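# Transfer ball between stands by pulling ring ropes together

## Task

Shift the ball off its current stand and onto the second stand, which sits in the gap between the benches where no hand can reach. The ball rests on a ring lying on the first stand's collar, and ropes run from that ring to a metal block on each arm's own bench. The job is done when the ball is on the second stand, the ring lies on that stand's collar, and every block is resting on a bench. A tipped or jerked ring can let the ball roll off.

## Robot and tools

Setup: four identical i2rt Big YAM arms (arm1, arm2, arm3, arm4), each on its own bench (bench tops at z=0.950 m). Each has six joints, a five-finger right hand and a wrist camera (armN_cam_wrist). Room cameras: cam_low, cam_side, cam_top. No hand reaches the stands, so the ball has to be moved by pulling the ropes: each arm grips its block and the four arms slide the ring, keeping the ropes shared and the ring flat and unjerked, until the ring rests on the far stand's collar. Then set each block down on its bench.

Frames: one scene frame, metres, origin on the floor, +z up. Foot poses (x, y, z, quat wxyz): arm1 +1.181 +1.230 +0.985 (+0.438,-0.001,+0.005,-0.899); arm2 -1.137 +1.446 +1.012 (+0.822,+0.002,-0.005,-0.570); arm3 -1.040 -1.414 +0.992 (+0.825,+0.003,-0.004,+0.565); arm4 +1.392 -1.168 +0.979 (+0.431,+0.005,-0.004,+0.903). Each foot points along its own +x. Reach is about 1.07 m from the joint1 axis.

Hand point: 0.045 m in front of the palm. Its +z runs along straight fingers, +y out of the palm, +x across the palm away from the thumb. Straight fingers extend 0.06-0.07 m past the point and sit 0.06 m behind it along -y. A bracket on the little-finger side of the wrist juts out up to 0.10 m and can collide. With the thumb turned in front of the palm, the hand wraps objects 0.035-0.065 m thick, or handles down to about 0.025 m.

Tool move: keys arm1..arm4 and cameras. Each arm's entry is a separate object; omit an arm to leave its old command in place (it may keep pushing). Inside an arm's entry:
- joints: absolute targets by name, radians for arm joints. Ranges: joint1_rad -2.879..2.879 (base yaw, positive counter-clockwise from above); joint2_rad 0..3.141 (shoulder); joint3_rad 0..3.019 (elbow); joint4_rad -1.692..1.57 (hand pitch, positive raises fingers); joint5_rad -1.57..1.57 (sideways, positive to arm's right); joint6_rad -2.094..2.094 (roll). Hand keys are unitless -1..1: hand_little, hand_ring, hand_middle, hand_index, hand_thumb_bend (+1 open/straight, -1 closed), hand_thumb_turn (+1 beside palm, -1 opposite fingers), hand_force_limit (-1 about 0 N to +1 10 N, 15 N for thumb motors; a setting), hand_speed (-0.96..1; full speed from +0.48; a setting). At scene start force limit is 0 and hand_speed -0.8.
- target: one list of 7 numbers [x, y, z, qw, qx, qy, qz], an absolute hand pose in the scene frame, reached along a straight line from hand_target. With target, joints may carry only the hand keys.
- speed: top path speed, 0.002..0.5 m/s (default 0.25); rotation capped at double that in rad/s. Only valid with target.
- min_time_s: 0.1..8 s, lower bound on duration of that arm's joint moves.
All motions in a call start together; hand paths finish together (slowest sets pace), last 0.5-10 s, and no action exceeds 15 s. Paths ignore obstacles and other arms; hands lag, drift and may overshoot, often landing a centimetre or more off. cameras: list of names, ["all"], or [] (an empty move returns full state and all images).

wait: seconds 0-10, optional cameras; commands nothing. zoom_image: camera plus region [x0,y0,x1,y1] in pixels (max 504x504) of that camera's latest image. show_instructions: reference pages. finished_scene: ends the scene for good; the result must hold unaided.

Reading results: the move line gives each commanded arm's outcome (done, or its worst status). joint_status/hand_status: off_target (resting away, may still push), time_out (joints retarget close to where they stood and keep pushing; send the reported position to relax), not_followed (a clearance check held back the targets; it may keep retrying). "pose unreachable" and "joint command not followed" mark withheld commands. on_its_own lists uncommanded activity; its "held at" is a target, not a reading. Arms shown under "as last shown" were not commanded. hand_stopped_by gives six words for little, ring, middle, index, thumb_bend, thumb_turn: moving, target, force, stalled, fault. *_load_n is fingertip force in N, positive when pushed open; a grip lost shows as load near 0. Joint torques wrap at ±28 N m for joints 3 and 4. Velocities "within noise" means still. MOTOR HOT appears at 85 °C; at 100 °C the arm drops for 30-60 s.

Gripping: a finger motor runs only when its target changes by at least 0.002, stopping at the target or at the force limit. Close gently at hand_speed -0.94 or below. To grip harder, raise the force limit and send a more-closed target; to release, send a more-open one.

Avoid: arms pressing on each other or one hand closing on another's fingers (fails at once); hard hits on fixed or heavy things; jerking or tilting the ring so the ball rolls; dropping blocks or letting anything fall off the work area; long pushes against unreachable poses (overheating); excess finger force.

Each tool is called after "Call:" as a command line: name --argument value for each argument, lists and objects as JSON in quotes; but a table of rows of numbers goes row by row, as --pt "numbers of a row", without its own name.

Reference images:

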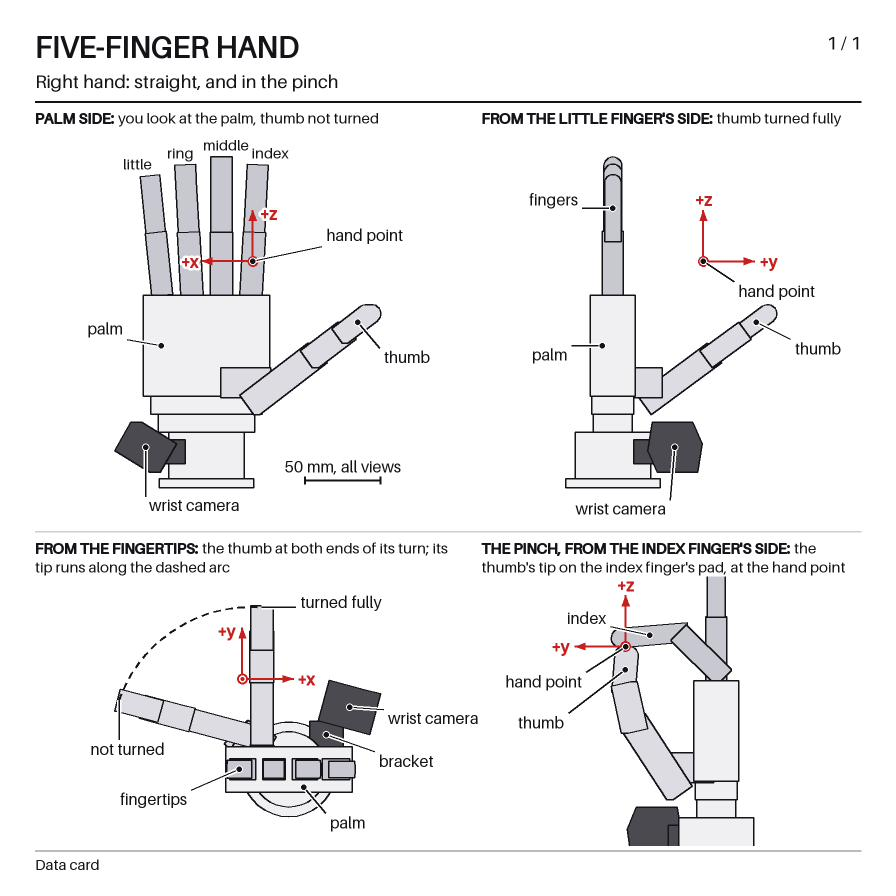

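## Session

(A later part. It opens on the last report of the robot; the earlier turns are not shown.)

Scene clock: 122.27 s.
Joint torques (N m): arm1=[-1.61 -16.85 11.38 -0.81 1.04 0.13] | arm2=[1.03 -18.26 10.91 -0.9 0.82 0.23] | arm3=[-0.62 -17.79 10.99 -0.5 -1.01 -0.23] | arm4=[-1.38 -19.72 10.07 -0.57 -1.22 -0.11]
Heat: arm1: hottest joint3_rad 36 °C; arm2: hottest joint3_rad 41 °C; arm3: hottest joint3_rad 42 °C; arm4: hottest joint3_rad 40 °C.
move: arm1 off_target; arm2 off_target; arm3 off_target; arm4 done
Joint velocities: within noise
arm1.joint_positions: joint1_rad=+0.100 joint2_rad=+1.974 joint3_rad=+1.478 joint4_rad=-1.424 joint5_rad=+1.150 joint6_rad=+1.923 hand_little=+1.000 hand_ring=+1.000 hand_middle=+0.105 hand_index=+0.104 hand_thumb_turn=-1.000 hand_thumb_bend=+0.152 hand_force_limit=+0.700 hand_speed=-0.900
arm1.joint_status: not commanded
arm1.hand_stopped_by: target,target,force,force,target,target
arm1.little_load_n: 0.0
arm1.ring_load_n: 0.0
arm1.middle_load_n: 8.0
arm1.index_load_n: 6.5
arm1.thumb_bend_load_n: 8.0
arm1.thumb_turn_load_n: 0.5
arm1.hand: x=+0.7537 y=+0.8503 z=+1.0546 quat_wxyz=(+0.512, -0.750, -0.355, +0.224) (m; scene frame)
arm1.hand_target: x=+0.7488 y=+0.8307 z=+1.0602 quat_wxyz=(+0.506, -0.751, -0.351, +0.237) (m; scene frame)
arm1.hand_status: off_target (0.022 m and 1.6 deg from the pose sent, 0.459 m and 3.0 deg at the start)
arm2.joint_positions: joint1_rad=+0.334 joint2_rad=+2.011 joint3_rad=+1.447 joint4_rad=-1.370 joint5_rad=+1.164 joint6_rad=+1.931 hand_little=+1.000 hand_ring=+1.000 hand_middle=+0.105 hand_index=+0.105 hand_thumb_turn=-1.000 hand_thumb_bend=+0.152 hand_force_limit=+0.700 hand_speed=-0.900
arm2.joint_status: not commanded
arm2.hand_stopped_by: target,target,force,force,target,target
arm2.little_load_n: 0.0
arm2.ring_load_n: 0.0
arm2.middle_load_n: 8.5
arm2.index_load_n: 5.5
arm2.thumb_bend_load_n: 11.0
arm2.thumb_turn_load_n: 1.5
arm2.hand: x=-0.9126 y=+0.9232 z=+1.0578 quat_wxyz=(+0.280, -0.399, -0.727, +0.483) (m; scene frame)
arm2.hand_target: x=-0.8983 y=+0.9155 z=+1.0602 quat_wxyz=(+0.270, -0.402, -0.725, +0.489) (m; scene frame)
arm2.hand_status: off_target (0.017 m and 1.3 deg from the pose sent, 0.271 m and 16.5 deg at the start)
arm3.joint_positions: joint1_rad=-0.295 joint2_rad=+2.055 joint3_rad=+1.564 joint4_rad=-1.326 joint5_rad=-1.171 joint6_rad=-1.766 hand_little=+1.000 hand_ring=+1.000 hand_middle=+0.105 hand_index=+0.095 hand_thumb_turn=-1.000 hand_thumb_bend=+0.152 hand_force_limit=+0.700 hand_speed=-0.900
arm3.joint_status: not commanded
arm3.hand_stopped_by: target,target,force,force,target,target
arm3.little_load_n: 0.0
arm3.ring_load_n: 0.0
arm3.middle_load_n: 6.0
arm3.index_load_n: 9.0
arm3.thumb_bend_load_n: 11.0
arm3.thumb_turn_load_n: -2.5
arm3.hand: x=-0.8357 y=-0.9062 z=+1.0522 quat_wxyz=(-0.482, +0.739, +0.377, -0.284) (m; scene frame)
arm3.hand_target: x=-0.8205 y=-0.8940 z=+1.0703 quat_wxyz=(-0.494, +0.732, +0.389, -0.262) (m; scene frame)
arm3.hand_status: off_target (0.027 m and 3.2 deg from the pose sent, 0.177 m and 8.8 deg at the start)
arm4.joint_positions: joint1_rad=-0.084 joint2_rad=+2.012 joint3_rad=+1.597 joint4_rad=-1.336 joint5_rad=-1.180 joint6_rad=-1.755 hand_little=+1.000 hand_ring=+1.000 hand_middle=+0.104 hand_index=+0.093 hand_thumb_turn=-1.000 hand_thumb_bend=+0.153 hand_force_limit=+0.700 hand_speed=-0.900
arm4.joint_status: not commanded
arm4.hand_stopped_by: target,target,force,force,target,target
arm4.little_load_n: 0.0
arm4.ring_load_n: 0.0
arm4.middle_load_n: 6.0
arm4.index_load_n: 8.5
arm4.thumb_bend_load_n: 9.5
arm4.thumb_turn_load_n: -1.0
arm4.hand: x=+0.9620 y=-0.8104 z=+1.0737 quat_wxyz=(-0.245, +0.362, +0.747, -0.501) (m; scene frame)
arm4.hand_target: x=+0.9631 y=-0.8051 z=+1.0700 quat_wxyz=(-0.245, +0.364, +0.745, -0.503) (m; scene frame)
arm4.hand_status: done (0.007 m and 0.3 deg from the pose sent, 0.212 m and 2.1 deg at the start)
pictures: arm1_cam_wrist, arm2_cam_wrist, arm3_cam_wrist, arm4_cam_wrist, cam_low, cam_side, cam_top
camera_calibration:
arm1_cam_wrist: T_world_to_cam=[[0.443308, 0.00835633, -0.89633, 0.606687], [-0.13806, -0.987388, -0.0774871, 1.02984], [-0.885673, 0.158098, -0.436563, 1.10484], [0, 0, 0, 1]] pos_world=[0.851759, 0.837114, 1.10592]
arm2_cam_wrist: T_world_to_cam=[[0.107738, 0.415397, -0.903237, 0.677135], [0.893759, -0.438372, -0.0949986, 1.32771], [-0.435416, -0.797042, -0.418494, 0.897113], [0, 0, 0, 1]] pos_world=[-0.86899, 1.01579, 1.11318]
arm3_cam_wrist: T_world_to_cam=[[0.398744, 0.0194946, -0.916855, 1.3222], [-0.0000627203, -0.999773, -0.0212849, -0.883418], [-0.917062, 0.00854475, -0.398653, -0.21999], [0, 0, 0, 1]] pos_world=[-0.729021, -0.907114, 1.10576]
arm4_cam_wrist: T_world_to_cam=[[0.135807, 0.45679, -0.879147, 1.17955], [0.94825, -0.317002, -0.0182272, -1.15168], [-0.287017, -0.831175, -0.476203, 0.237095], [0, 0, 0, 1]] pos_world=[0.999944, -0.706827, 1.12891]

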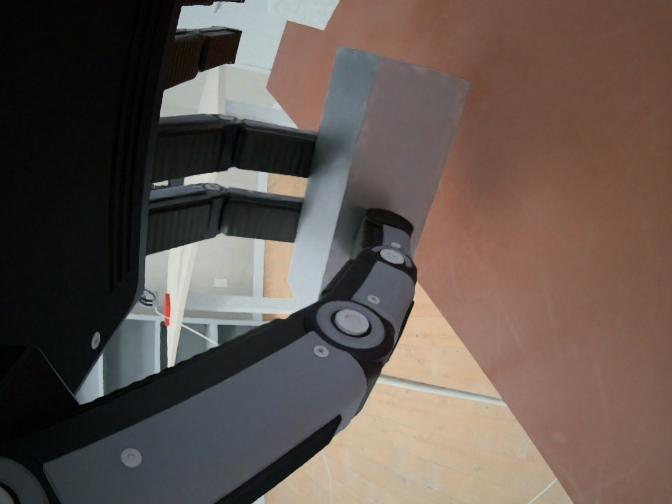

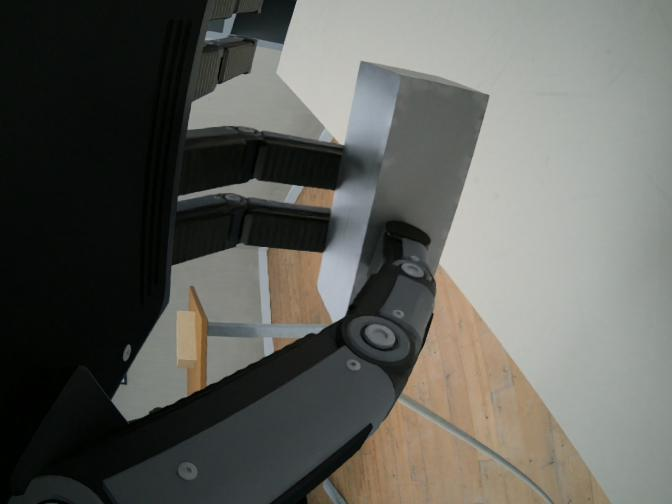

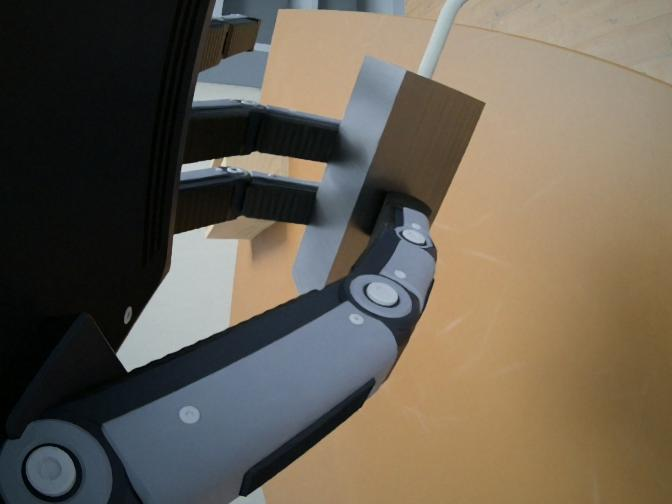

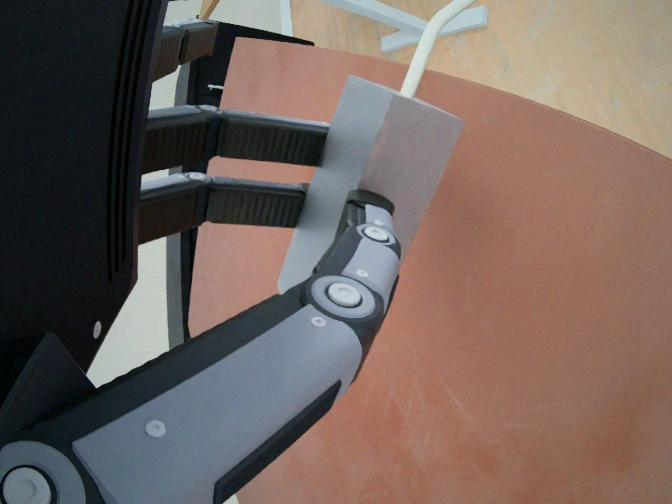

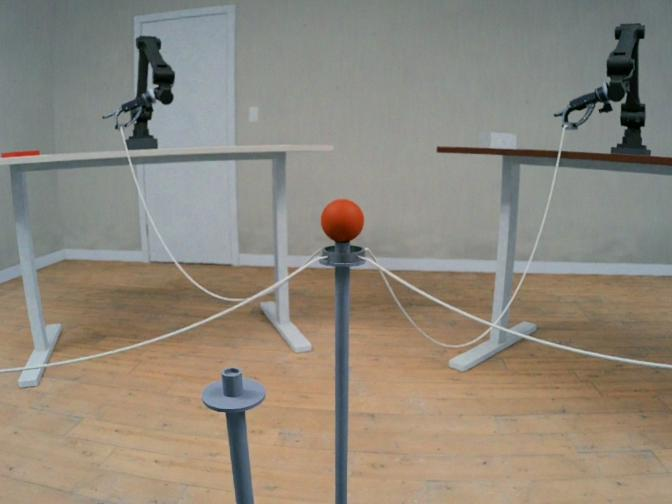

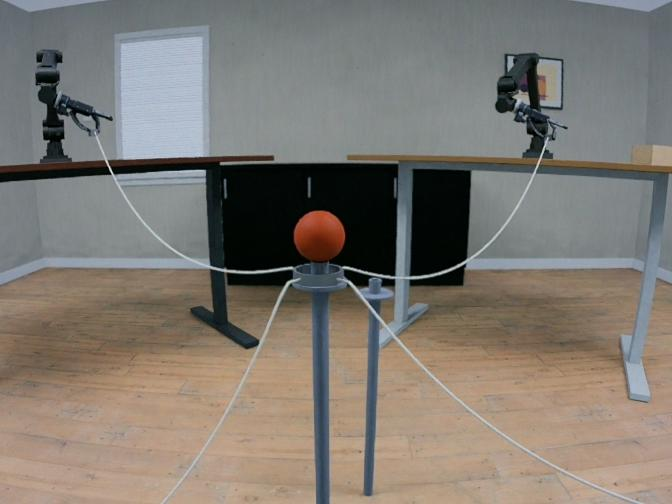

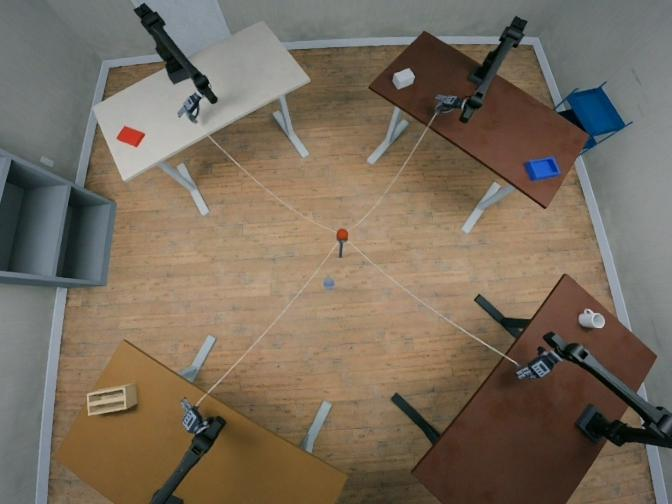

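Call:
move --arm1 '{"target":[0.765,0.845,1.0,0.5068,-0.7513,-0.3503,0.2363],"speed":0.05}' --arm2 '{"target":[-0.900,0.917,1.0,0.2711,-0.4019,-0.7250,0.4891],"speed":0.05}' --arm3 '{"target":[-0.824,-0.897,1.01,0.4937,-0.7319,-0.3892,0.2625],"speed":0.05}' --arm4 '{"target":[0.965,-0.803,1.0,0.2452,-0.3634,-0.7451,0.5026],"speed":0.05}' --cameras '["arm1_cam_wrist","arm2_cam_wrist","arm3_cam_wrist","arm4_cam_wrist","cam_low","cam_side"]'

Scene clock: 124.70 s.
Joint torques (N m): arm1=[-1.49 -17.08 6.08 0.02 1.05 0.11] | arm2=[0.91 -18.9 6.6 -0.01 0.85 0.22] | arm3=[-0.5 -18.55 7.13 0.39 -1.03 -0.22] | arm4=[-1.49 -20.25 8.47 0.25 -1.22 -0.1]
Heat: arm1: hottest joint3_rad 36 °C; arm2: hottest joint3_rad 40 °C; arm3: hottest joint3_rad 42 °C; arm4: hottest joint3_rad 40 °C.
move: arm1 off_target; arm2 off_target; arm3 done; arm4 done
Joint velocities: within noise
arm1.joint_positions: joint1_rad=+0.112 joint2_rad=+2.017 joint3_rad=+1.427 joint4_rad=-1.320 joint5_rad=+1.145 joint6_rad=+1.958 hand_little=+1.000 hand_ring=+1.000 hand_middle=+0.105 hand_index=+0.104 hand_thumb_turn=-1.000 hand_thumb_bend=+0.152 hand_force_limit=+0.700 hand_speed=-0.900
arm1.joint_status: not commanded
arm1.hand_stopped_by: target,target,force,force,target,target
arm1.little_load_n: 0.0
arm1.ring_load_n: 0.0
arm1.middle_load_n: 8.5
arm1.index_load_n: 7.0
arm1.thumb_bend_load_n: 8.0
arm1.thumb_turn_load_n: 0.0
arm1.hand: x=+0.7582 y=+0.8467 z=+1.0146 quat_wxyz=(+0.503, -0.756, -0.344, +0.238) (m; scene frame)
arm1.hand_target: x=+0.7650 y=+0.8453 z=+1.0004 quat_wxyz=(+0.507, -0.751, -0.350, +0.236) (m; scene frame)
arm1.hand_status: off_target (0.016 m and 1.1 deg from the pose sent, 0.056 m and 1.6 deg at the start)
arm2.joint_positions: joint1_rad=+0.334 joint2_rad=+2.094 joint3_rad=+1.447 joint4_rad=-1.265 joint5_rad=+1.164 joint6_rad=+1.932 hand_little=+1.000 hand_ring=+1.000 hand_middle=+0.105 hand_index=+0.105 hand_thumb_turn=-1.000 hand_thumb_bend=+0.152 hand_force_limit=+0.700 hand_speed=-0.900
arm2.joint_status: not commanded
arm2.hand_stopped_by: target,target,force,force,target,target
arm2.little_load_n: 0.0
arm2.ring_load_n: 0.0
arm2.middle_load_n: 8.5
arm2.index_load_n: 5.5
arm2.thumb_bend_load_n: 11.0
arm2.thumb_turn_load_n: 1.5
arm2.hand: x=-0.9048 y=+0.9141 z=+1.0117 quat_wxyz=(+0.272, -0.405, -0.725, +0.486) (m; scene frame)
arm2.hand_target: x=-0.9003 y=+0.9172 z=+1.0002 quat_wxyz=(+0.271, -0.402, -0.725, +0.489) (m; scene frame)
arm2.hand_status: off_target (0.013 m and 0.5 deg from the pose sent, 0.059 m and 1.3 deg at the start)
arm3.joint_positions: joint1_rad=-0.295 joint2_rad=+2.121 joint3_rad=+1.543 joint4_rad=-1.216 joint5_rad=-1.171 joint6_rad=-1.767 hand_little=+1.000 hand_ring=+1.000 hand_middle=+0.105 hand_index=+0.095 hand_thumb_turn=-1.000 hand_thumb_bend=+0.152 hand_force_limit=+0.700 hand_speed=-0.900
arm3.joint_status: not commanded
arm3.hand_stopped_by: target,target,force,force,target,target
arm3.little_load_n: 0.0
arm3.ring_load_n: 0.0
arm3.middle_load_n: 6.0
arm3.index_load_n: 9.0
arm3.thumb_bend_load_n: 11.0
arm3.thumb_turn_load_n: -2.0
arm3.hand: x=-0.8309 y=-0.9000 z=+1.0058 quat_wxyz=(-0.486, +0.736, +0.383, -0.275) (m; scene frame)
arm3.hand_target: x=-0.8239 y=-0.8970 z=+1.0102 quat_wxyz=(-0.494, +0.732, +0.389, -0.262) (m; scene frame)
arm3.hand_status: done (0.009 m and 1.9 deg from the pose sent, 0.045 m and 3.2 deg at the start)
arm4.joint_positions: joint1_rad=-0.087 joint2_rad=+2.102 joint3_rad=+1.552 joint4_rad=-1.222 joint5_rad=-1.179 joint6_rad=-1.768 hand_little=+1.000 hand_ring=+1.000 hand_middle=+0.104 hand_index=+0.093 hand_thumb_turn=-1.000 hand_thumb_bend=+0.153 hand_force_limit=+0.700 hand_speed=-0.900
arm4.joint_status: not commanded
arm4.hand_stopped_by: target,target,force,force,target,target
arm4.little_load_n: 0.0
arm4.ring_load_n: 0.0
arm4.middle_load_n: 6.5
arm4.index_load_n: 8.5
arm4.thumb_bend_load_n: 9.5
arm4.thumb_turn_load_n: -1.0
arm4.hand: x=+0.9630 y=-0.8081 z=+1.0077 quat_wxyz=(-0.241, +0.364, +0.746, -0.503) (m; scene frame)
arm4.hand_target: x=+0.9651 y=-0.8032 z=+1.0000 quat_wxyz=(-0.245, +0.364, +0.745, -0.503) (m; scene frame)
arm4.hand_status: done (0.009 m and 0.5 deg from the pose sent, 0.074 m and 0.3 deg at the start)
pictures: arm1_cam_wrist, arm2_cam_wrist, arm3_cam_wrist, arm4_cam_wrist, cam_low, cam_side
camera_calibration:
arm1_cam_wrist: T_world_to_cam=[[0.422778, -0.0243313, -0.905906, 0.621873], [-0.142202, -0.989037, -0.0398005, 0.990072], [-0.895007, 0.145649, -0.421604, 1.09431], [0, 0, 0, 1]] pos_world=[0.857291, 0.834964, 1.06413]
arm2_cam_wrist: T_world_to_cam=[[0.120789, 0.399652, -0.908674, 0.670215], [0.894782, -0.440215, -0.0746726, 1.29444], [-0.429855, -0.804045, -0.410774, 0.877716], [0, 0, 0, 1]] pos_world=[-0.861901, 1.0077, 1.06621]
arm3_cam_wrist: T_world_to_cam=[[0.412258, 0.0368118, -0.910323, 1.2979], [0.000648485, -0.999195, -0.0401119, -0.858106], [-0.911067, 0.0159461, -0.41195, -0.209252], [0, 0, 0, 1]] pos_world=[-0.725154, -0.901856, 1.06089]
arm4_cam_wrist: T_world_to_cam=[[0.138869, 0.451493, -0.881402, 1.11544], [0.94897, -0.31514, -0.0119139, -1.1587], [-0.283144, -0.83477, -0.472217, 0.197254], [0, 0, 0, 1]] pos_world=[1.00052, -0.704104, 1.06249]

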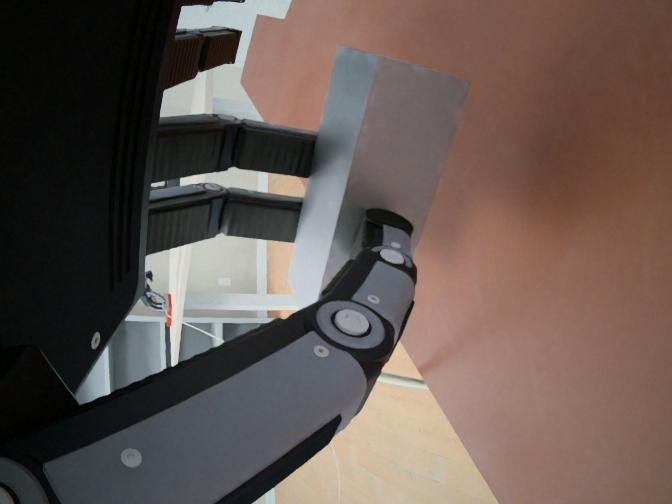

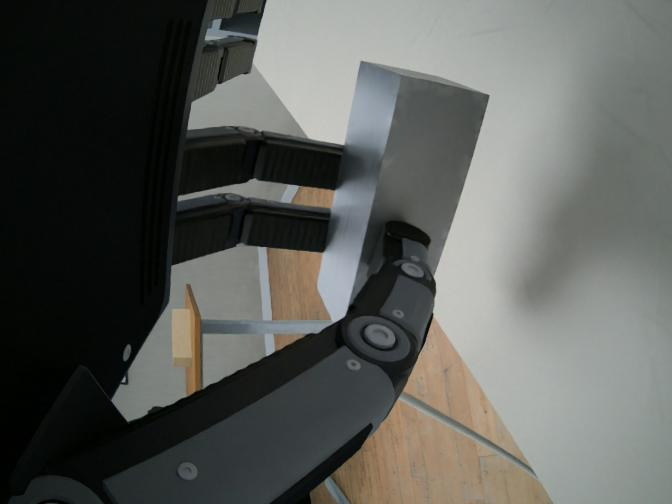

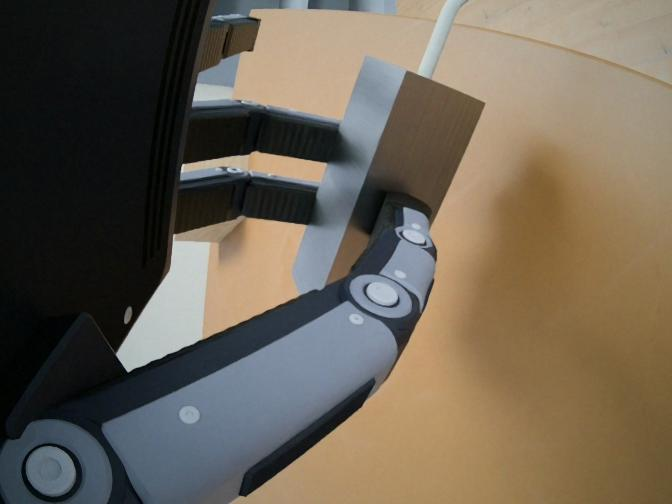

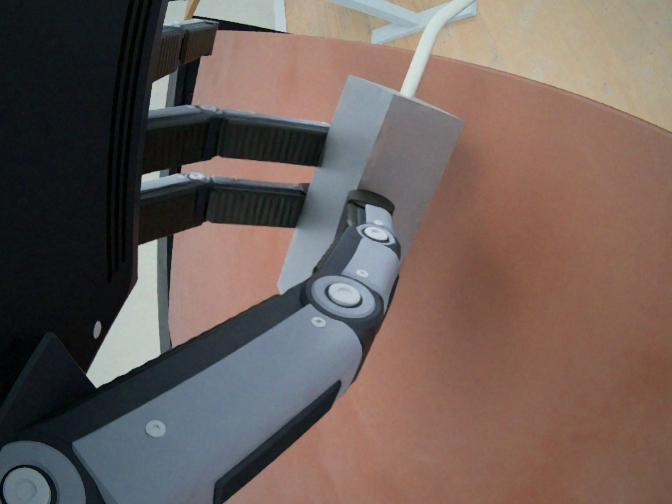

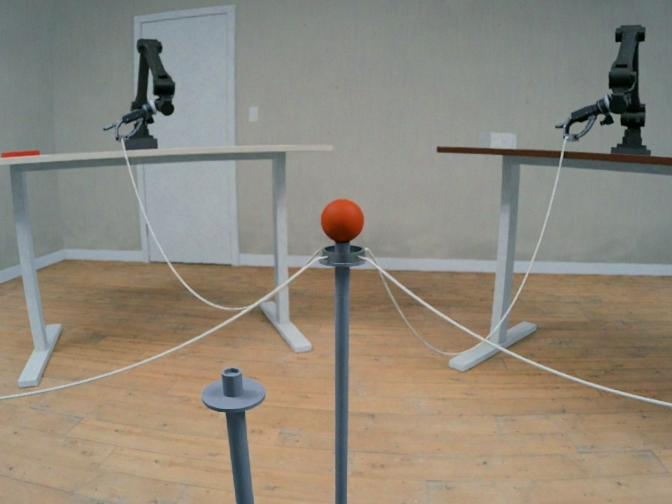

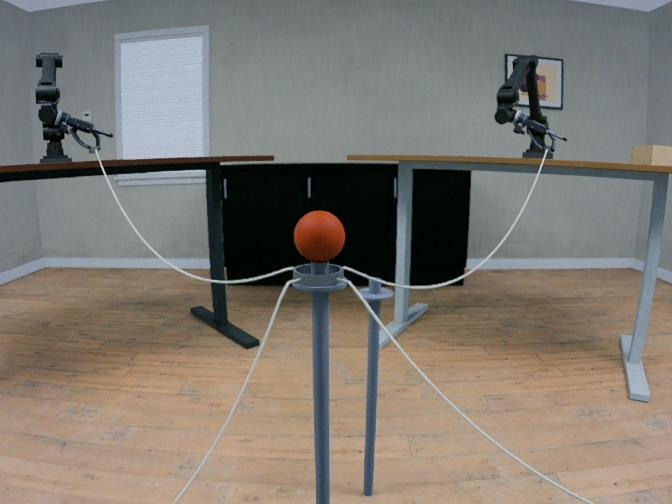

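Call:
move --arm1 '{"target":[0.765,0.845,0.970,0.5068,-0.7513,-0.3503,0.2363],"speed":0.03}' --arm2 '{"target":[-0.902,0.919,0.972,0.2711,-0.4019,-0.7250,0.4891],"speed":0.03}' --arm3 '{"target":[-0.824,-0.897,0.985,0.4937,-0.7319,-0.3892,0.2625],"speed":0.03}' --arm4 '{"target":[0.965,-0.803,0.976,0.2452,-0.3634,-0.7451,0.5026],"speed":0.03}' --cameras '["arm1_cam_wrist","arm2_cam_wrist","arm3_cam_wrist","arm4_cam_wrist"]'

Scene clock: 126.97 s.
Joint torques (N m): arm1=[-1.44 -17.2 5.76 0.06 1.04 0.12] | arm2=[0.91 -18.96 6.32 -0.01 0.86 0.2] | arm3=[-0.5 -18.32 6.83 0.38 -1.03 -0.23] | arm4=[-1.49 -20.31 8.13 0.09 -1.22 -0.1]
Heat: arm1: hottest joint3_rad 36 °C; arm2: hottest joint3_rad 40 °C; arm3: hottest joint3_rad 41 °C; arm4: hottest joint3_rad 40 °C.
move: arm1 off_target; arm2 off_target; arm3 done; arm4 off_target
Joint velocities: within noise
arm1.joint_positions: joint1_rad=+0.112 joint2_rad=+2.064 joint3_rad=+1.414 joint4_rad=-1.260 joint5_rad=+1.145 joint6_rad=+1.959 hand_little=+1.000 hand_ring=+1.000 hand_middle=+0.105 hand_index=+0.104 hand_thumb_turn=-1.000 hand_thumb_bend=+0.152 hand_force_limit=+0.700 hand_speed=-0.900
arm1.joint_status: not commanded
arm1.hand_stopped_by: target,target,force,force,target,target
arm1.little_load_n: 0.0
arm1.ring_load_n: 0.0
arm1.middle_load_n: 8.5
arm1.index_load_n: 6.5
arm1.thumb_bend_load_n: 8.5
arm1.thumb_turn_load_n: 0.0
arm1.hand: x=+0.7575 y=+0.8458 z=+0.9852 quat_wxyz=(+0.503, -0.757, -0.343, +0.239) (m; scene frame)
arm1.hand_target: x=+0.7651 y=+0.8453 z=+0.9704 quat_wxyz=(+0.507, -0.751, -0.350, +0.236) (m; scene frame)
arm1.hand_status: off_target (0.017 m and 1.2 deg from the pose sent, 0.045 m and 1.1 deg at the start)
arm2.joint_positions: joint1_rad=+0.334 joint2_rad=+2.134 joint3_rad=+1.428 joint4_rad=-1.204 joint5_rad=+1.164 joint6_rad=+1.932 hand_little=+1.000 hand_ring=+1.000 hand_middle=+0.105 hand_index=+0.105 hand_thumb_turn=-1.000 hand_thumb_bend=+0.152 hand_force_limit=+0.700 hand_speed=-0.900
arm2.joint_status: not commanded
arm2.hand_stopped_by: target,target,force,force,target,target
arm2.little_load_n: 0.0
arm2.ring_load_n: 0.0
arm2.middle_load_n: 8.5
arm2.index_load_n: 6.0
arm2.thumb_bend_load_n: 11.0
arm2.thumb_turn_load_n: 1.5
arm2.hand: x=-0.9060 y=+0.9158 z=+0.9840 quat_wxyz=(+0.271, -0.405, -0.725, +0.487) (m; scene frame)
arm2.hand_target: x=-0.9023 y=+0.9191 z=+0.9722 quat_wxyz=(+0.271, -0.402, -0.725, +0.489) (m; scene frame)
arm2.hand_status: off_target (0.013 m and 0.5 deg from the pose sent, 0.040 m and 0.5 deg at the start)
arm3.joint_positions: joint1_rad=-0.295 joint2_rad=+2.155 joint3_rad=+1.531 joint4_rad=-1.166 joint5_rad=-1.171 joint6_rad=-1.767 hand_little=+1.000 hand_ring=+1.000 hand_middle=+0.105 hand_index=+0.095 hand_thumb_turn=-1.000 hand_thumb_bend=+0.152 hand_force_limit=+0.700 hand_speed=-0.900
arm3.joint_status: not commanded
arm3.hand_stopped_by: target,target,force,force,target,target
arm3.little_load_n: 0.0
arm3.ring_load_n: 0.0
arm3.middle_load_n: 6.0
arm3.index_load_n: 9.0
arm3.thumb_bend_load_n: 11.0
arm3.thumb_turn_load_n: -2.5
arm3.hand: x=-0.8307 y=-0.8996 z=+0.9824 quat_wxyz=(-0.486, +0.736, +0.384, -0.273) (m; scene frame)
arm3.hand_target: x=-0.8240 y=-0.8971 z=+0.9850 quat_wxyz=(-0.494, +0.732, +0.389, -0.262) (m; scene frame)
arm3.hand_status: done (0.008 m and 1.7 deg from the pose sent, 0.022 m and 1.9 deg at the start)
arm4.joint_positions: joint1_rad=-0.087 joint2_rad=+2.133 joint3_rad=+1.541 joint4_rad=-1.174 joint5_rad=-1.179 joint6_rad=-1.768 hand_little=+1.000 hand_ring=+1.000 hand_middle=+0.104 hand_index=+0.093 hand_thumb_turn=-1.000 hand_thumb_bend=+0.153 hand_force_limit=+0.700 hand_speed=-0.900
arm4.joint_status: not commanded
arm4.hand_stopped_by: target,target,force,force,target,target
arm4.little_load_n: 0.0
arm4.ring_load_n: 0.0
arm4.middle_load_n: 6.5
arm4.index_load_n: 8.5
arm4.thumb_bend_load_n: 9.5
arm4.thumb_turn_load_n: -1.0
arm4.hand: x=+0.9624 y=-0.8070 z=+0.9854 quat_wxyz=(-0.243, +0.363, +0.747, -0.502) (m; scene frame)
arm4.hand_target: x=+0.9651 y=-0.8032 z=+0.9761 quat_wxyz=(-0.245, +0.364, +0.745, -0.503) (m; scene frame)
arm4.hand_status: off_target (0.011 m and 0.4 deg from the pose sent, 0.032 m and 0.5 deg at the start)
pictures: arm1_cam_wrist, arm2_cam_wrist, arm3_cam_wrist, arm4_cam_wrist
camera_calibration:
arm1_cam_wrist: T_world_to_cam=[[0.421511, -0.0260337, -0.906449, 0.598447], [-0.142618, -0.989051, -0.0379132, 0.98634], [-0.895538, 0.145257, -0.420609, 1.08122], [0, 0, 0, 1]] pos_world=[0.856694, 0.834066, 1.03463]
arm2_cam_wrist: T_world_to_cam=[[0.121861, 0.398314, -0.909118, 0.64708], [0.894872, -0.440319, -0.0729668, 1.29268], [-0.429366, -0.804652, -0.410097, 0.867397], [0, 0, 0, 1]] pos_world=[-0.863202, 1.0094, 1.03831]
arm3_cam_wrist: T_world_to_cam=[[0.41415, 0.0392943, -0.90936, 1.2793], [0.000746311, -0.999082, -0.0428313, -0.855848], [-0.910208, 0.01706, -0.4138, -0.215086], [0, 0, 0, 1]] pos_world=[-0.724959, -0.901662, 1.03769]
arm4_cam_wrist: T_world_to_cam=[[0.136828, 0.454537, -0.880156, 1.09862], [0.948937, -0.315098, -0.0152051, -1.15463], [-0.284247, -0.833132, -0.474442, 0.192016], [0, 0, 0, 1]] pos_world=[0.999927, -0.703213, 1.0405]

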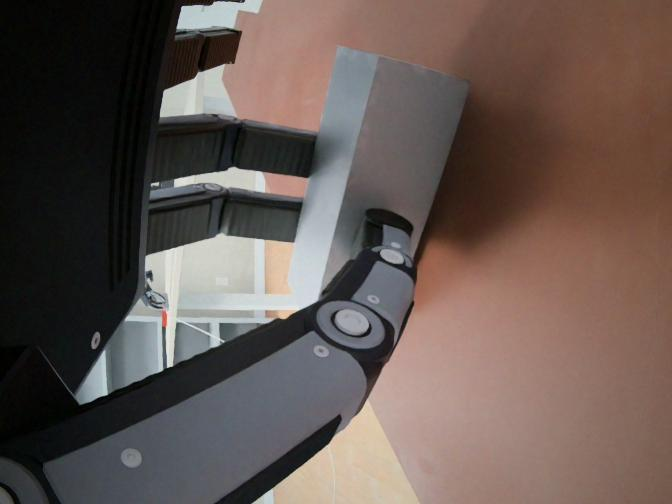

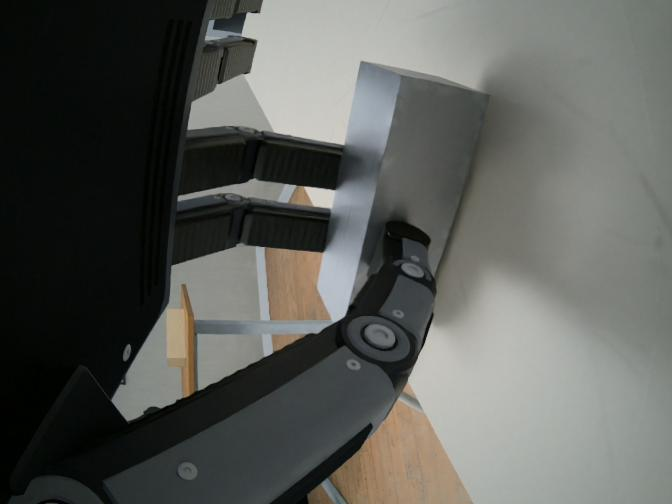

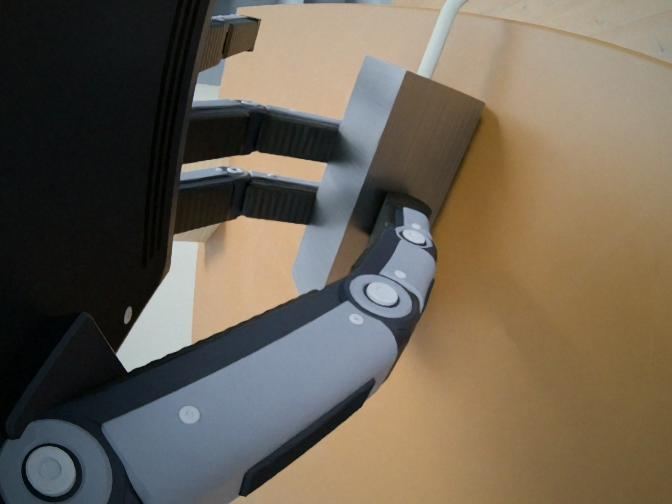

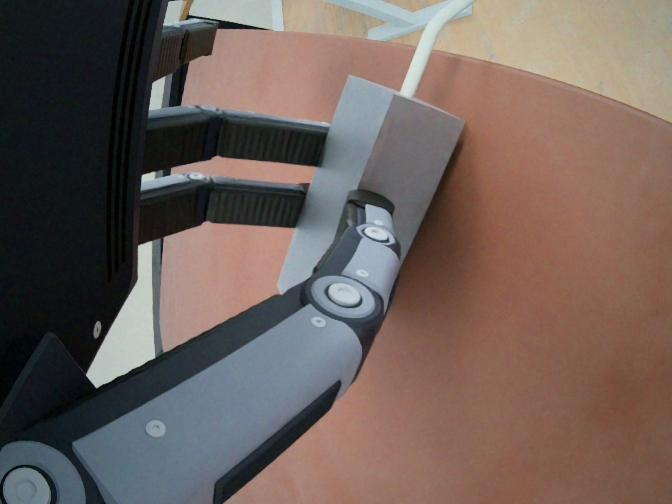

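Call:
move --arm1 '{"target":[0.765,0.845,0.961,0.5068,-0.7513,-0.3503,0.2363],"speed":0.02}' --arm2 '{"target":[-0.902,0.919,0.962,0.2711,-0.4019,-0.7250,0.4891],"speed":0.02}' --arm3 '{"target":[-0.824,-0.897,0.976,0.4937,-0.7319,-0.3892,0.2625],"speed":0.02}' --arm4 '{"target":[0.965,-0.803,0.966,0.2452,-0.3634,-0.7451,0.5026],"speed":0.02}' --cameras '["arm1_cam_wrist","arm2_cam_wrist","arm3_cam_wrist","arm4_cam_wrist"]'

Scene clock: 128.33 s.
Joint torques (N m): arm1=[-1.49 -16.97 5.48 0.06 1.01 0.09] | arm2=[0.85 -18.61 6.11 -0.03 0.8 0.19] | arm3=[-0.56 -17.67 6.52 0.49 -1 -0.23] | arm4=[-1.44 -19.78 7.8 0.27 -1.18 -0.1]
Heat: arm1: hottest joint3_rad 36 °C; arm2: hottest joint3_rad 40 °C; arm3: hottest joint3_rad 41 °C; arm4: hottest joint3_rad 39 °C.
move: arm1 off_target; arm2 off_target; arm3 done; arm4 off_target
Joint velocities: within noise
arm1.joint_positions: joint1_rad=+0.112 joint2_rad=+2.074 joint3_rad=+1.414 joint4_rad=-1.243 joint5_rad=+1.146 joint6_rad=+1.962 hand_little=+1.000 hand_ring=+1.000 hand_middle=+0.105 hand_index=+0.104 hand_thumb_turn=-1.000 hand_thumb_bend=+0.152 hand_force_limit=+0.700 hand_speed=-0.900
arm1.joint_status: not commanded
arm1.hand_stopped_by: target,target,force,force,target,target
arm1.little_load_n: 0.0
arm1.ring_load_n: 0.0
arm1.middle_load_n: 8.5
arm1.index_load_n: 6.5
arm1.thumb_bend_load_n: 8.5
arm1.thumb_turn_load_n: 0.5
arm1.hand: x=+0.7562 y=+0.8440 z=+0.9799 quat_wxyz=(+0.501, -0.758, -0.340, +0.242) (m; scene frame)
arm1.hand_target: x=+0.7651 y=+0.8455 z=+0.9615 quat_wxyz=(+0.507, -0.751, -0.350, +0.236) (m; scene frame)
arm1.hand_status: off_target (0.021 m and 1.7 deg from the pose sent, 0.025 m and 1.2 deg at the start)
arm2.joint_positions: joint1_rad=+0.334 joint2_rad=+2.145 joint3_rad=+1.428 joint4_rad=-1.185 joint5_rad=+1.165 joint6_rad=+1.932 hand_little=+1.000 hand_ring=+1.000 hand_middle=+0.105 hand_index=+0.105 hand_thumb_turn=-1.000 hand_thumb_bend=+0.152 hand_force_limit=+0.700 hand_speed=-0.900
arm2.joint_status: not commanded
arm2.hand_stopped_by: target,target,force,force,target,target
arm2.little_load_n: 0.0
arm2.ring_load_n: 0.0
arm2.middle_load_n: 9.0
arm2.index_load_n: 6.0
arm2.thumb_bend_load_n: 10.5
arm2.thumb_turn_load_n: 1.5
arm2.hand: x=-0.9049 y=+0.9143 z=+0.9779 quat_wxyz=(+0.268, -0.407, -0.724, +0.488) (m; scene frame)
arm2.hand_target: x=-0.9024 y=+0.9192 z=+0.9624 quat_wxyz=(+0.271, -0.402, -0.725, +0.489) (m; scene frame)
arm2.hand_status: off_target (0.017 m and 0.7 deg from the pose sent, 0.023 m and 0.5 deg at the start)
arm3.joint_positions: joint1_rad=-0.295 joint2_rad=+2.161 joint3_rad=+1.531 joint4_rad=-1.151 joint5_rad=-1.173 joint6_rad=-1.767 hand_little=+1.000 hand_ring=+1.000 hand_middle=+0.105 hand_index=+0.095 hand_thumb_turn=-1.000 hand_thumb_bend=+0.152 hand_force_limit=+0.700 hand_speed=-0.900
arm3.joint_status: not commanded
arm3.hand_stopped_by: target,target,force,force,target,target
arm3.little_load_n: 0.0
arm3.ring_load_n: 0.0
arm3.middle_load_n: 6.5
arm3.index_load_n: 9.0
arm3.thumb_bend_load_n: 11.0
arm3.thumb_turn_load_n: -2.0
arm3.hand: x=-0.8294 y=-0.8977 z=+0.9781 quat_wxyz=(-0.488, +0.735, +0.386, -0.270) (m; scene frame)
arm3.hand_target: x=-0.8240 y=-0.8971 z=+0.9760 quat_wxyz=(-0.494, +0.732, +0.389, -0.263) (m; scene frame)
arm3.hand_status: done (0.006 m and 1.2 deg from the pose sent, 0.010 m and 1.7 deg at the start)
arm4.joint_positions: joint1_rad=-0.088 joint2_rad=+2.143 joint3_rad=+1.539 joint4_rad=-1.157 joint5_rad=-1.180 joint6_rad=-1.768 hand_little=+1.000 hand_ring=+1.000 hand_middle=+0.104 hand_index=+0.093 hand_thumb_turn=-1.000 hand_thumb_bend=+0.153 hand_force_limit=+0.700 hand_speed=-0.900
arm4.joint_status: not commanded
arm4.hand_stopped_by: target,target,force,force,target,target
arm4.little_load_n: 0.0
arm4.ring_load_n: 0.0
arm4.middle_load_n: 6.5
arm4.index_load_n: 8.5
arm4.thumb_bend_load_n: 8.5
arm4.thumb_turn_load_n: -1.0
arm4.hand: x=+0.9615 y=-0.8056 z=+0.9793 quat_wxyz=(-0.245, +0.361, +0.747, -0.501) (m; scene frame)
arm4.hand_target: x=+0.9651 y=-0.8033 z=+0.9662 quat_wxyz=(-0.245, +0.363, +0.745, -0.503) (m; scene frame)
arm4.hand_status: off_target (0.014 m and 0.4 deg from the pose sent, 0.020 m and 0.3 deg at the start)
pictures: arm1_cam_wrist, arm2_cam_wrist, arm3_cam_wrist, arm4_cam_wrist
camera_calibration:
arm1_cam_wrist: T_world_to_cam=[[0.416032, -0.0333089, -0.90874, 0.606714], [-0.14368, -0.989184, -0.029521, 0.976877], [-0.897927, 0.142849, -0.416318, 1.07766], [0, 0, 0, 1]] pos_world=[0.855602, 0.832578, 1.02883]
arm2_cam_wrist: T_world_to_cam=[[0.125144, 0.392092, -0.911374, 0.652886], [0.895184, -0.440682, -0.0666694, 1.28501], [-0.427767, -0.807504, -0.406143, 0.864292], [0, 0, 0, 1]] pos_world=[-0.862305, 1.00821, 1.03172]
arm3_cam_wrist: T_world_to_cam=[[0.418331, 0.0460262, -0.907128, 1.28208], [0.000636493, -0.99873, -0.0503805, -0.846593], [-0.908294, 0.0204983, -0.417829, -0.207174], [0, 0, 0, 1]] pos_world=[-0.72397, -0.90028, 1.03379]
arm4_cam_wrist: T_world_to_cam=[[0.133207, 0.458304, -0.878757, 1.09784], [0.94871, -0.315469, -0.0207183, -1.14815], [-0.286716, -0.830925, -0.47682, 0.196438], [0, 0, 0, 1]] pos_world=[0.99934, -0.702125, 1.03461]

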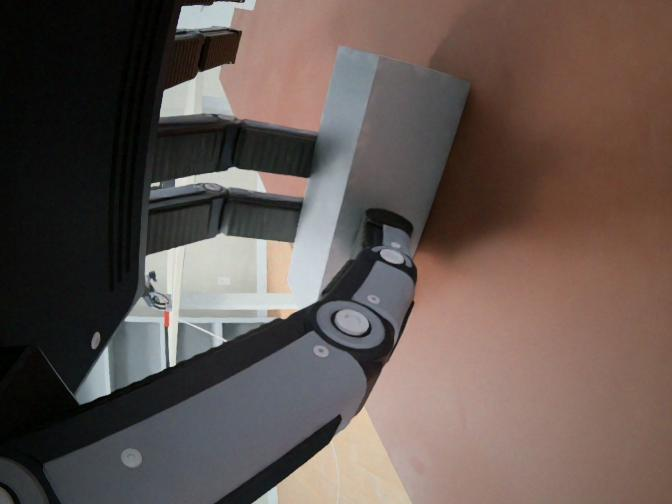

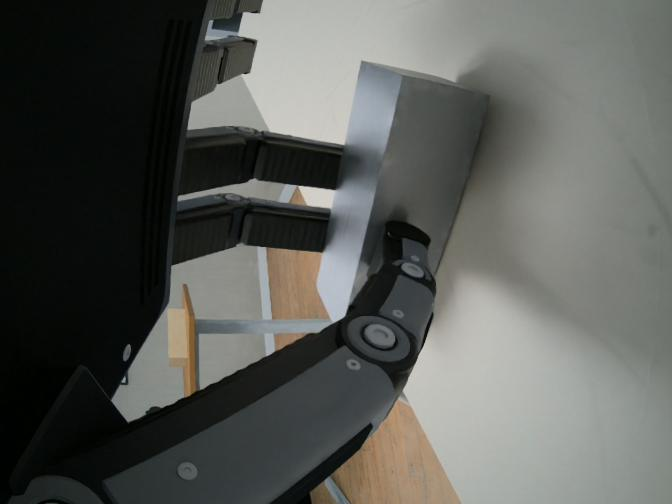

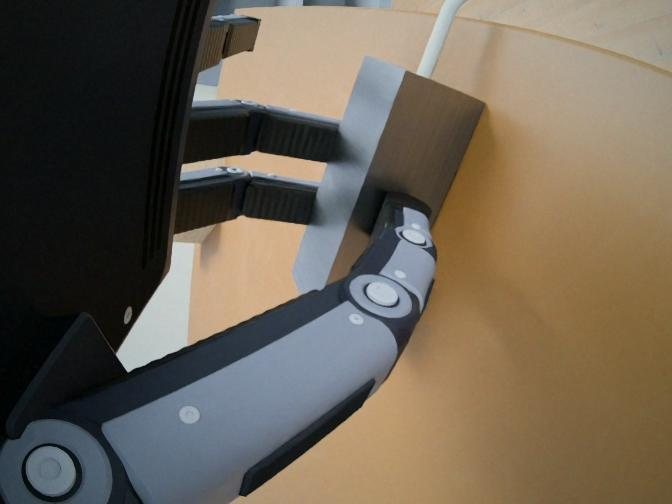

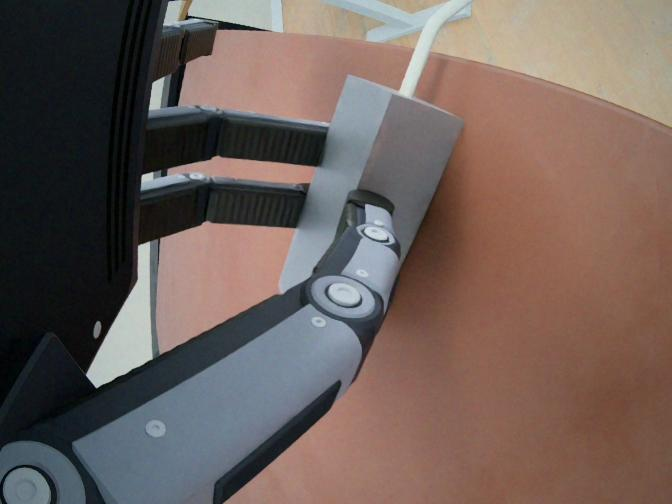

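Call:
move --arm1 '{"joints":{"hand_index":0.4,"hand_middle":0.4,"hand_thumb_bend":0.3,"hand_speed":-0.9}}' --arm2 '{"joints":{"hand_index":0.4,"hand_middle":0.4,"hand_thumb_bend":0.3,"hand_speed":-0.9}}' --arm3 '{"joints":{"hand_index":0.4,"hand_middle":0.4,"hand_thumb_bend":0.3,"hand_speed":-0.9}}' --arm4 '{"joints":{"hand_index":0.4,"hand_middle":0.4,"hand_thumb_bend":0.3,"hand_speed":-0.9}}' --cameras '["arm1_cam_wrist","arm2_cam_wrist","arm3_cam_wrist","arm4_cam_wrist"]'

Scene clock: 130.23 s.
Joint torques (N m): arm1=[-1.55 -16.91 5.49 0.09 0.97 0.09] | arm2=[0.85 -18.61 6.09 -0.02 0.8 0.2] | arm3=[-0.56 -17.73 6.52 0.44 -0.99 -0.23] | arm4=[-1.38 -19.78 7.77 0.1 -1.18 -0.1]
Heat: arm1: hottest joint3_rad 36 °C; arm2: hottest joint3_rad 40 °C; arm3: hottest joint3_rad 41 °C; arm4: hottest joint3_rad 39 °C.
move: arm1 done; arm2 done; arm3 done; arm4 done
Joint velocities: within noise
arm1.joint_positions: joint1_rad=+0.112 joint2_rad=+2.074 joint3_rad=+1.414 joint4_rad=-1.243 joint5_rad=+1.147 joint6_rad=+1.962 hand_little=+1.000 hand_ring=+1.000 hand_middle=+0.400 hand_index=+0.400 hand_thumb_turn=-1.000 hand_thumb_bend=+0.300 hand_force_limit=+0.700 hand_speed=-0.900
arm1.joint_status: all done
arm1.hand_stopped_by: target,target,target,target,target,target
arm1.little_load_n: 0.0
arm1.ring_load_n: 0.0
arm1.middle_load_n: 0.0
arm1.index_load_n: -0.5
arm1.thumb_bend_load_n: 0.0
arm1.thumb_turn_load_n: -0.5
arm1.hand: x=+0.7562 y=+0.8438 z=+0.9800 quat_wxyz=(+0.501, -0.758, -0.340, +0.242) (m; scene frame)
arm1.hand_target: x=+0.7652 y=+0.8454 z=+0.9615 quat_wxyz=(+0.507, -0.751, -0.350, +0.236) (m; scene frame)
arm1.hand_status: not commanded
arm2.joint_positions: joint1_rad=+0.334 joint2_rad=+2.145 joint3_rad=+1.428 joint4_rad=-1.185 joint5_rad=+1.166 joint6_rad=+1.932 hand_little=+1.000 hand_ring=+1.000 hand_middle=+0.400 hand_index=+0.400 hand_thumb_turn=-1.000 hand_thumb_bend=+0.300 hand_force_limit=+0.700 hand_speed=-0.900
arm2.joint_status: all done
arm2.hand_stopped_by: target,target,target,target,target,target
arm2.little_load_n: 0.0
arm2.ring_load_n: 0.0
arm2.middle_load_n: 0.0
arm2.index_load_n: 0.0
arm2.thumb_bend_load_n: 0.0
arm2.thumb_turn_load_n: 0.0
arm2.hand: x=-0.9049 y=+0.9142 z=+0.9779 quat_wxyz=(+0.268, -0.407, -0.724, +0.489) (m; scene frame)
arm2.hand_target: x=-0.9024 y=+0.9192 z=+0.9624 quat_wxyz=(+0.271, -0.402, -0.725, +0.489) (m; scene frame)
arm2.hand_status: not commanded
arm3.joint_positions: joint1_rad=-0.295 joint2_rad=+2.162 joint3_rad=+1.531 joint4_rad=-1.150 joint5_rad=-1.173 joint6_rad=-1.767 hand_little=+1.000 hand_ring=+1.000 hand_middle=+0.400 hand_index=+0.400 hand_thumb_turn=-1.000 hand_thumb_bend=+0.300 hand_force_limit=+0.700 hand_speed=-0.900
arm3.joint_status: all done
arm3.hand_stopped_by: target,target,target,target,target,target
arm3.little_load_n: 0.0
arm3.ring_load_n: 0.0
arm3.middle_load_n: 0.0
arm3.index_load_n: 0.0
arm3.thumb_bend_load_n: 0.0
arm3.thumb_turn_load_n: 0.0
arm3.hand: x=-0.8295 y=-0.8977 z=+0.9779 quat_wxyz=(-0.488, +0.735, +0.386, -0.270) (m; scene frame)
arm3.hand_target: x=-0.8241 y=-0.8972 z=+0.9760 quat_wxyz=(-0.494, +0.732, +0.389, -0.263) (m; scene frame)
arm3.hand_status: not commanded
arm4.joint_positions: joint1_rad=-0.088 joint2_rad=+2.143 joint3_rad=+1.539 joint4_rad=-1.156 joint5_rad=-1.180 joint6_rad=-1.768 hand_little=+1.000 hand_ring=+1.000 hand_middle=+0.400 hand_index=+0.400 hand_thumb_turn=-1.000 hand_thumb_bend=+0.300 hand_force_limit=+0.700 hand_speed=-0.900
arm4.joint_status: all done
arm4.hand_stopped_by: target,target,target,target,target,target
arm4.little_load_n: 0.0
arm4.ring_load_n: 0.0
arm4.middle_load_n: 0.0
arm4.index_load_n: -0.5
arm4.thumb_bend_load_n: 0.0
arm4.thumb_turn_load_n: 0.5
arm4.hand: x=+0.9615 y=-0.8053 z=+0.9792 quat_wxyz=(-0.246, +0.361, +0.747, -0.501) (m; scene frame)
arm4.hand_target: x=+0.9652 y=-0.8032 z=+0.9663 quat_wxyz=(-0.245, +0.364, +0.745, -0.503) (m; scene frame)
arm4.hand_status: not commanded
pictures: arm1_cam_wrist, arm2_cam_wrist, arm3_cam_wrist, arm4_cam_wrist
camera_calibration:
arm1_cam_wrist: T_world_to_cam=[[0.415523, -0.0326937, -0.908995, 0.606947], [-0.142993, -0.989275, -0.0297844, 0.976554], [-0.898273, 0.142356, -0.415742, 1.07792], [0, 0, 0, 1]] pos_world=[0.855702, 0.832476, 1.02893]
arm2_cam_wrist: T_world_to_cam=[[0.124802, 0.391939, -0.911487, 0.65286], [0.895224, -0.440571, -0.06687, 1.28513], [-0.427784, -0.807639, -0.405858, 0.864119], [0, 0, 0, 1]] pos_world=[-0.862305, 1.00821, 1.03172]
arm3_cam_wrist: T_world_to_cam=[[0.418052, 0.04626, -0.907244, 1.28202], [0.000535442, -0.998715, -0.0506774, -0.846257], [-0.908423, 0.0207, -0.41754, -0.20747], [0, 0, 0, 1]] pos_world=[-0.723969, -0.900181, 1.03359]
arm4_cam_wrist: T_world_to_cam=[[0.132818, 0.459102, -0.878399, 1.09827], [0.94858, -0.315797, -0.0216238, -1.14732], [-0.287324, -0.83036, -0.477438, 0.198359], [0, 0, 0, 1]] pos_world=[0.999444, -0.701829, 1.03462]

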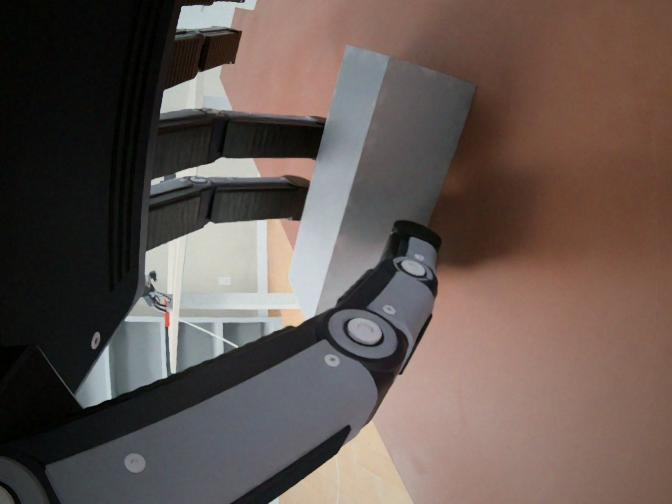

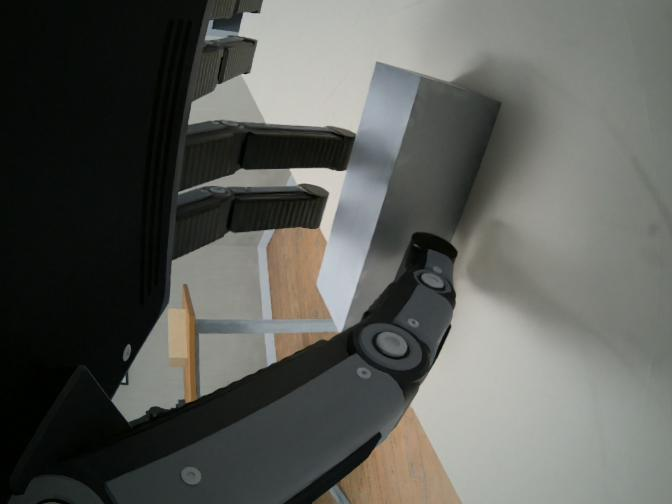

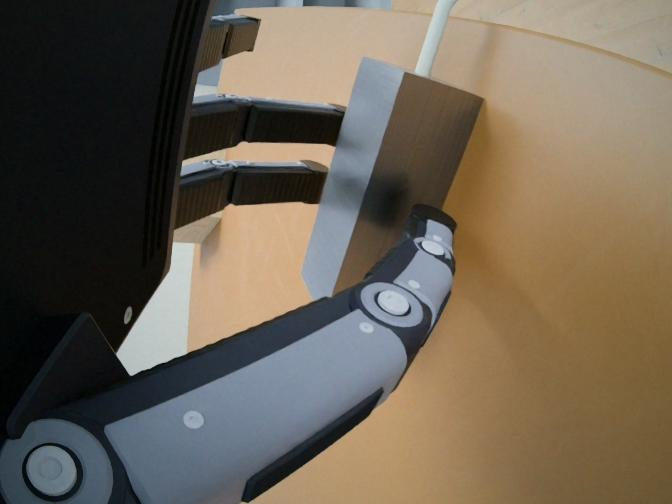

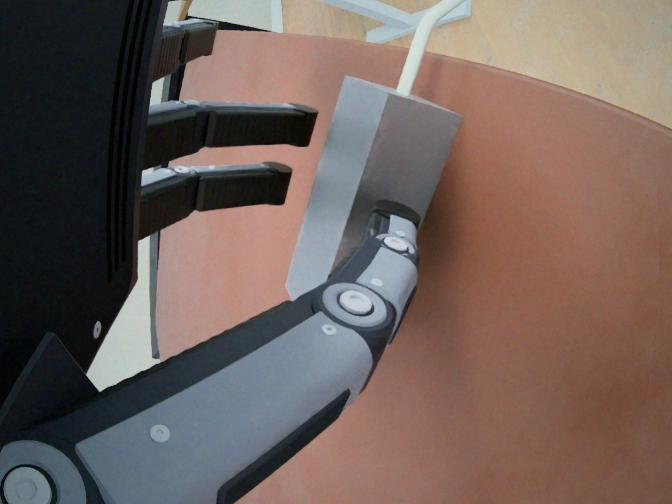

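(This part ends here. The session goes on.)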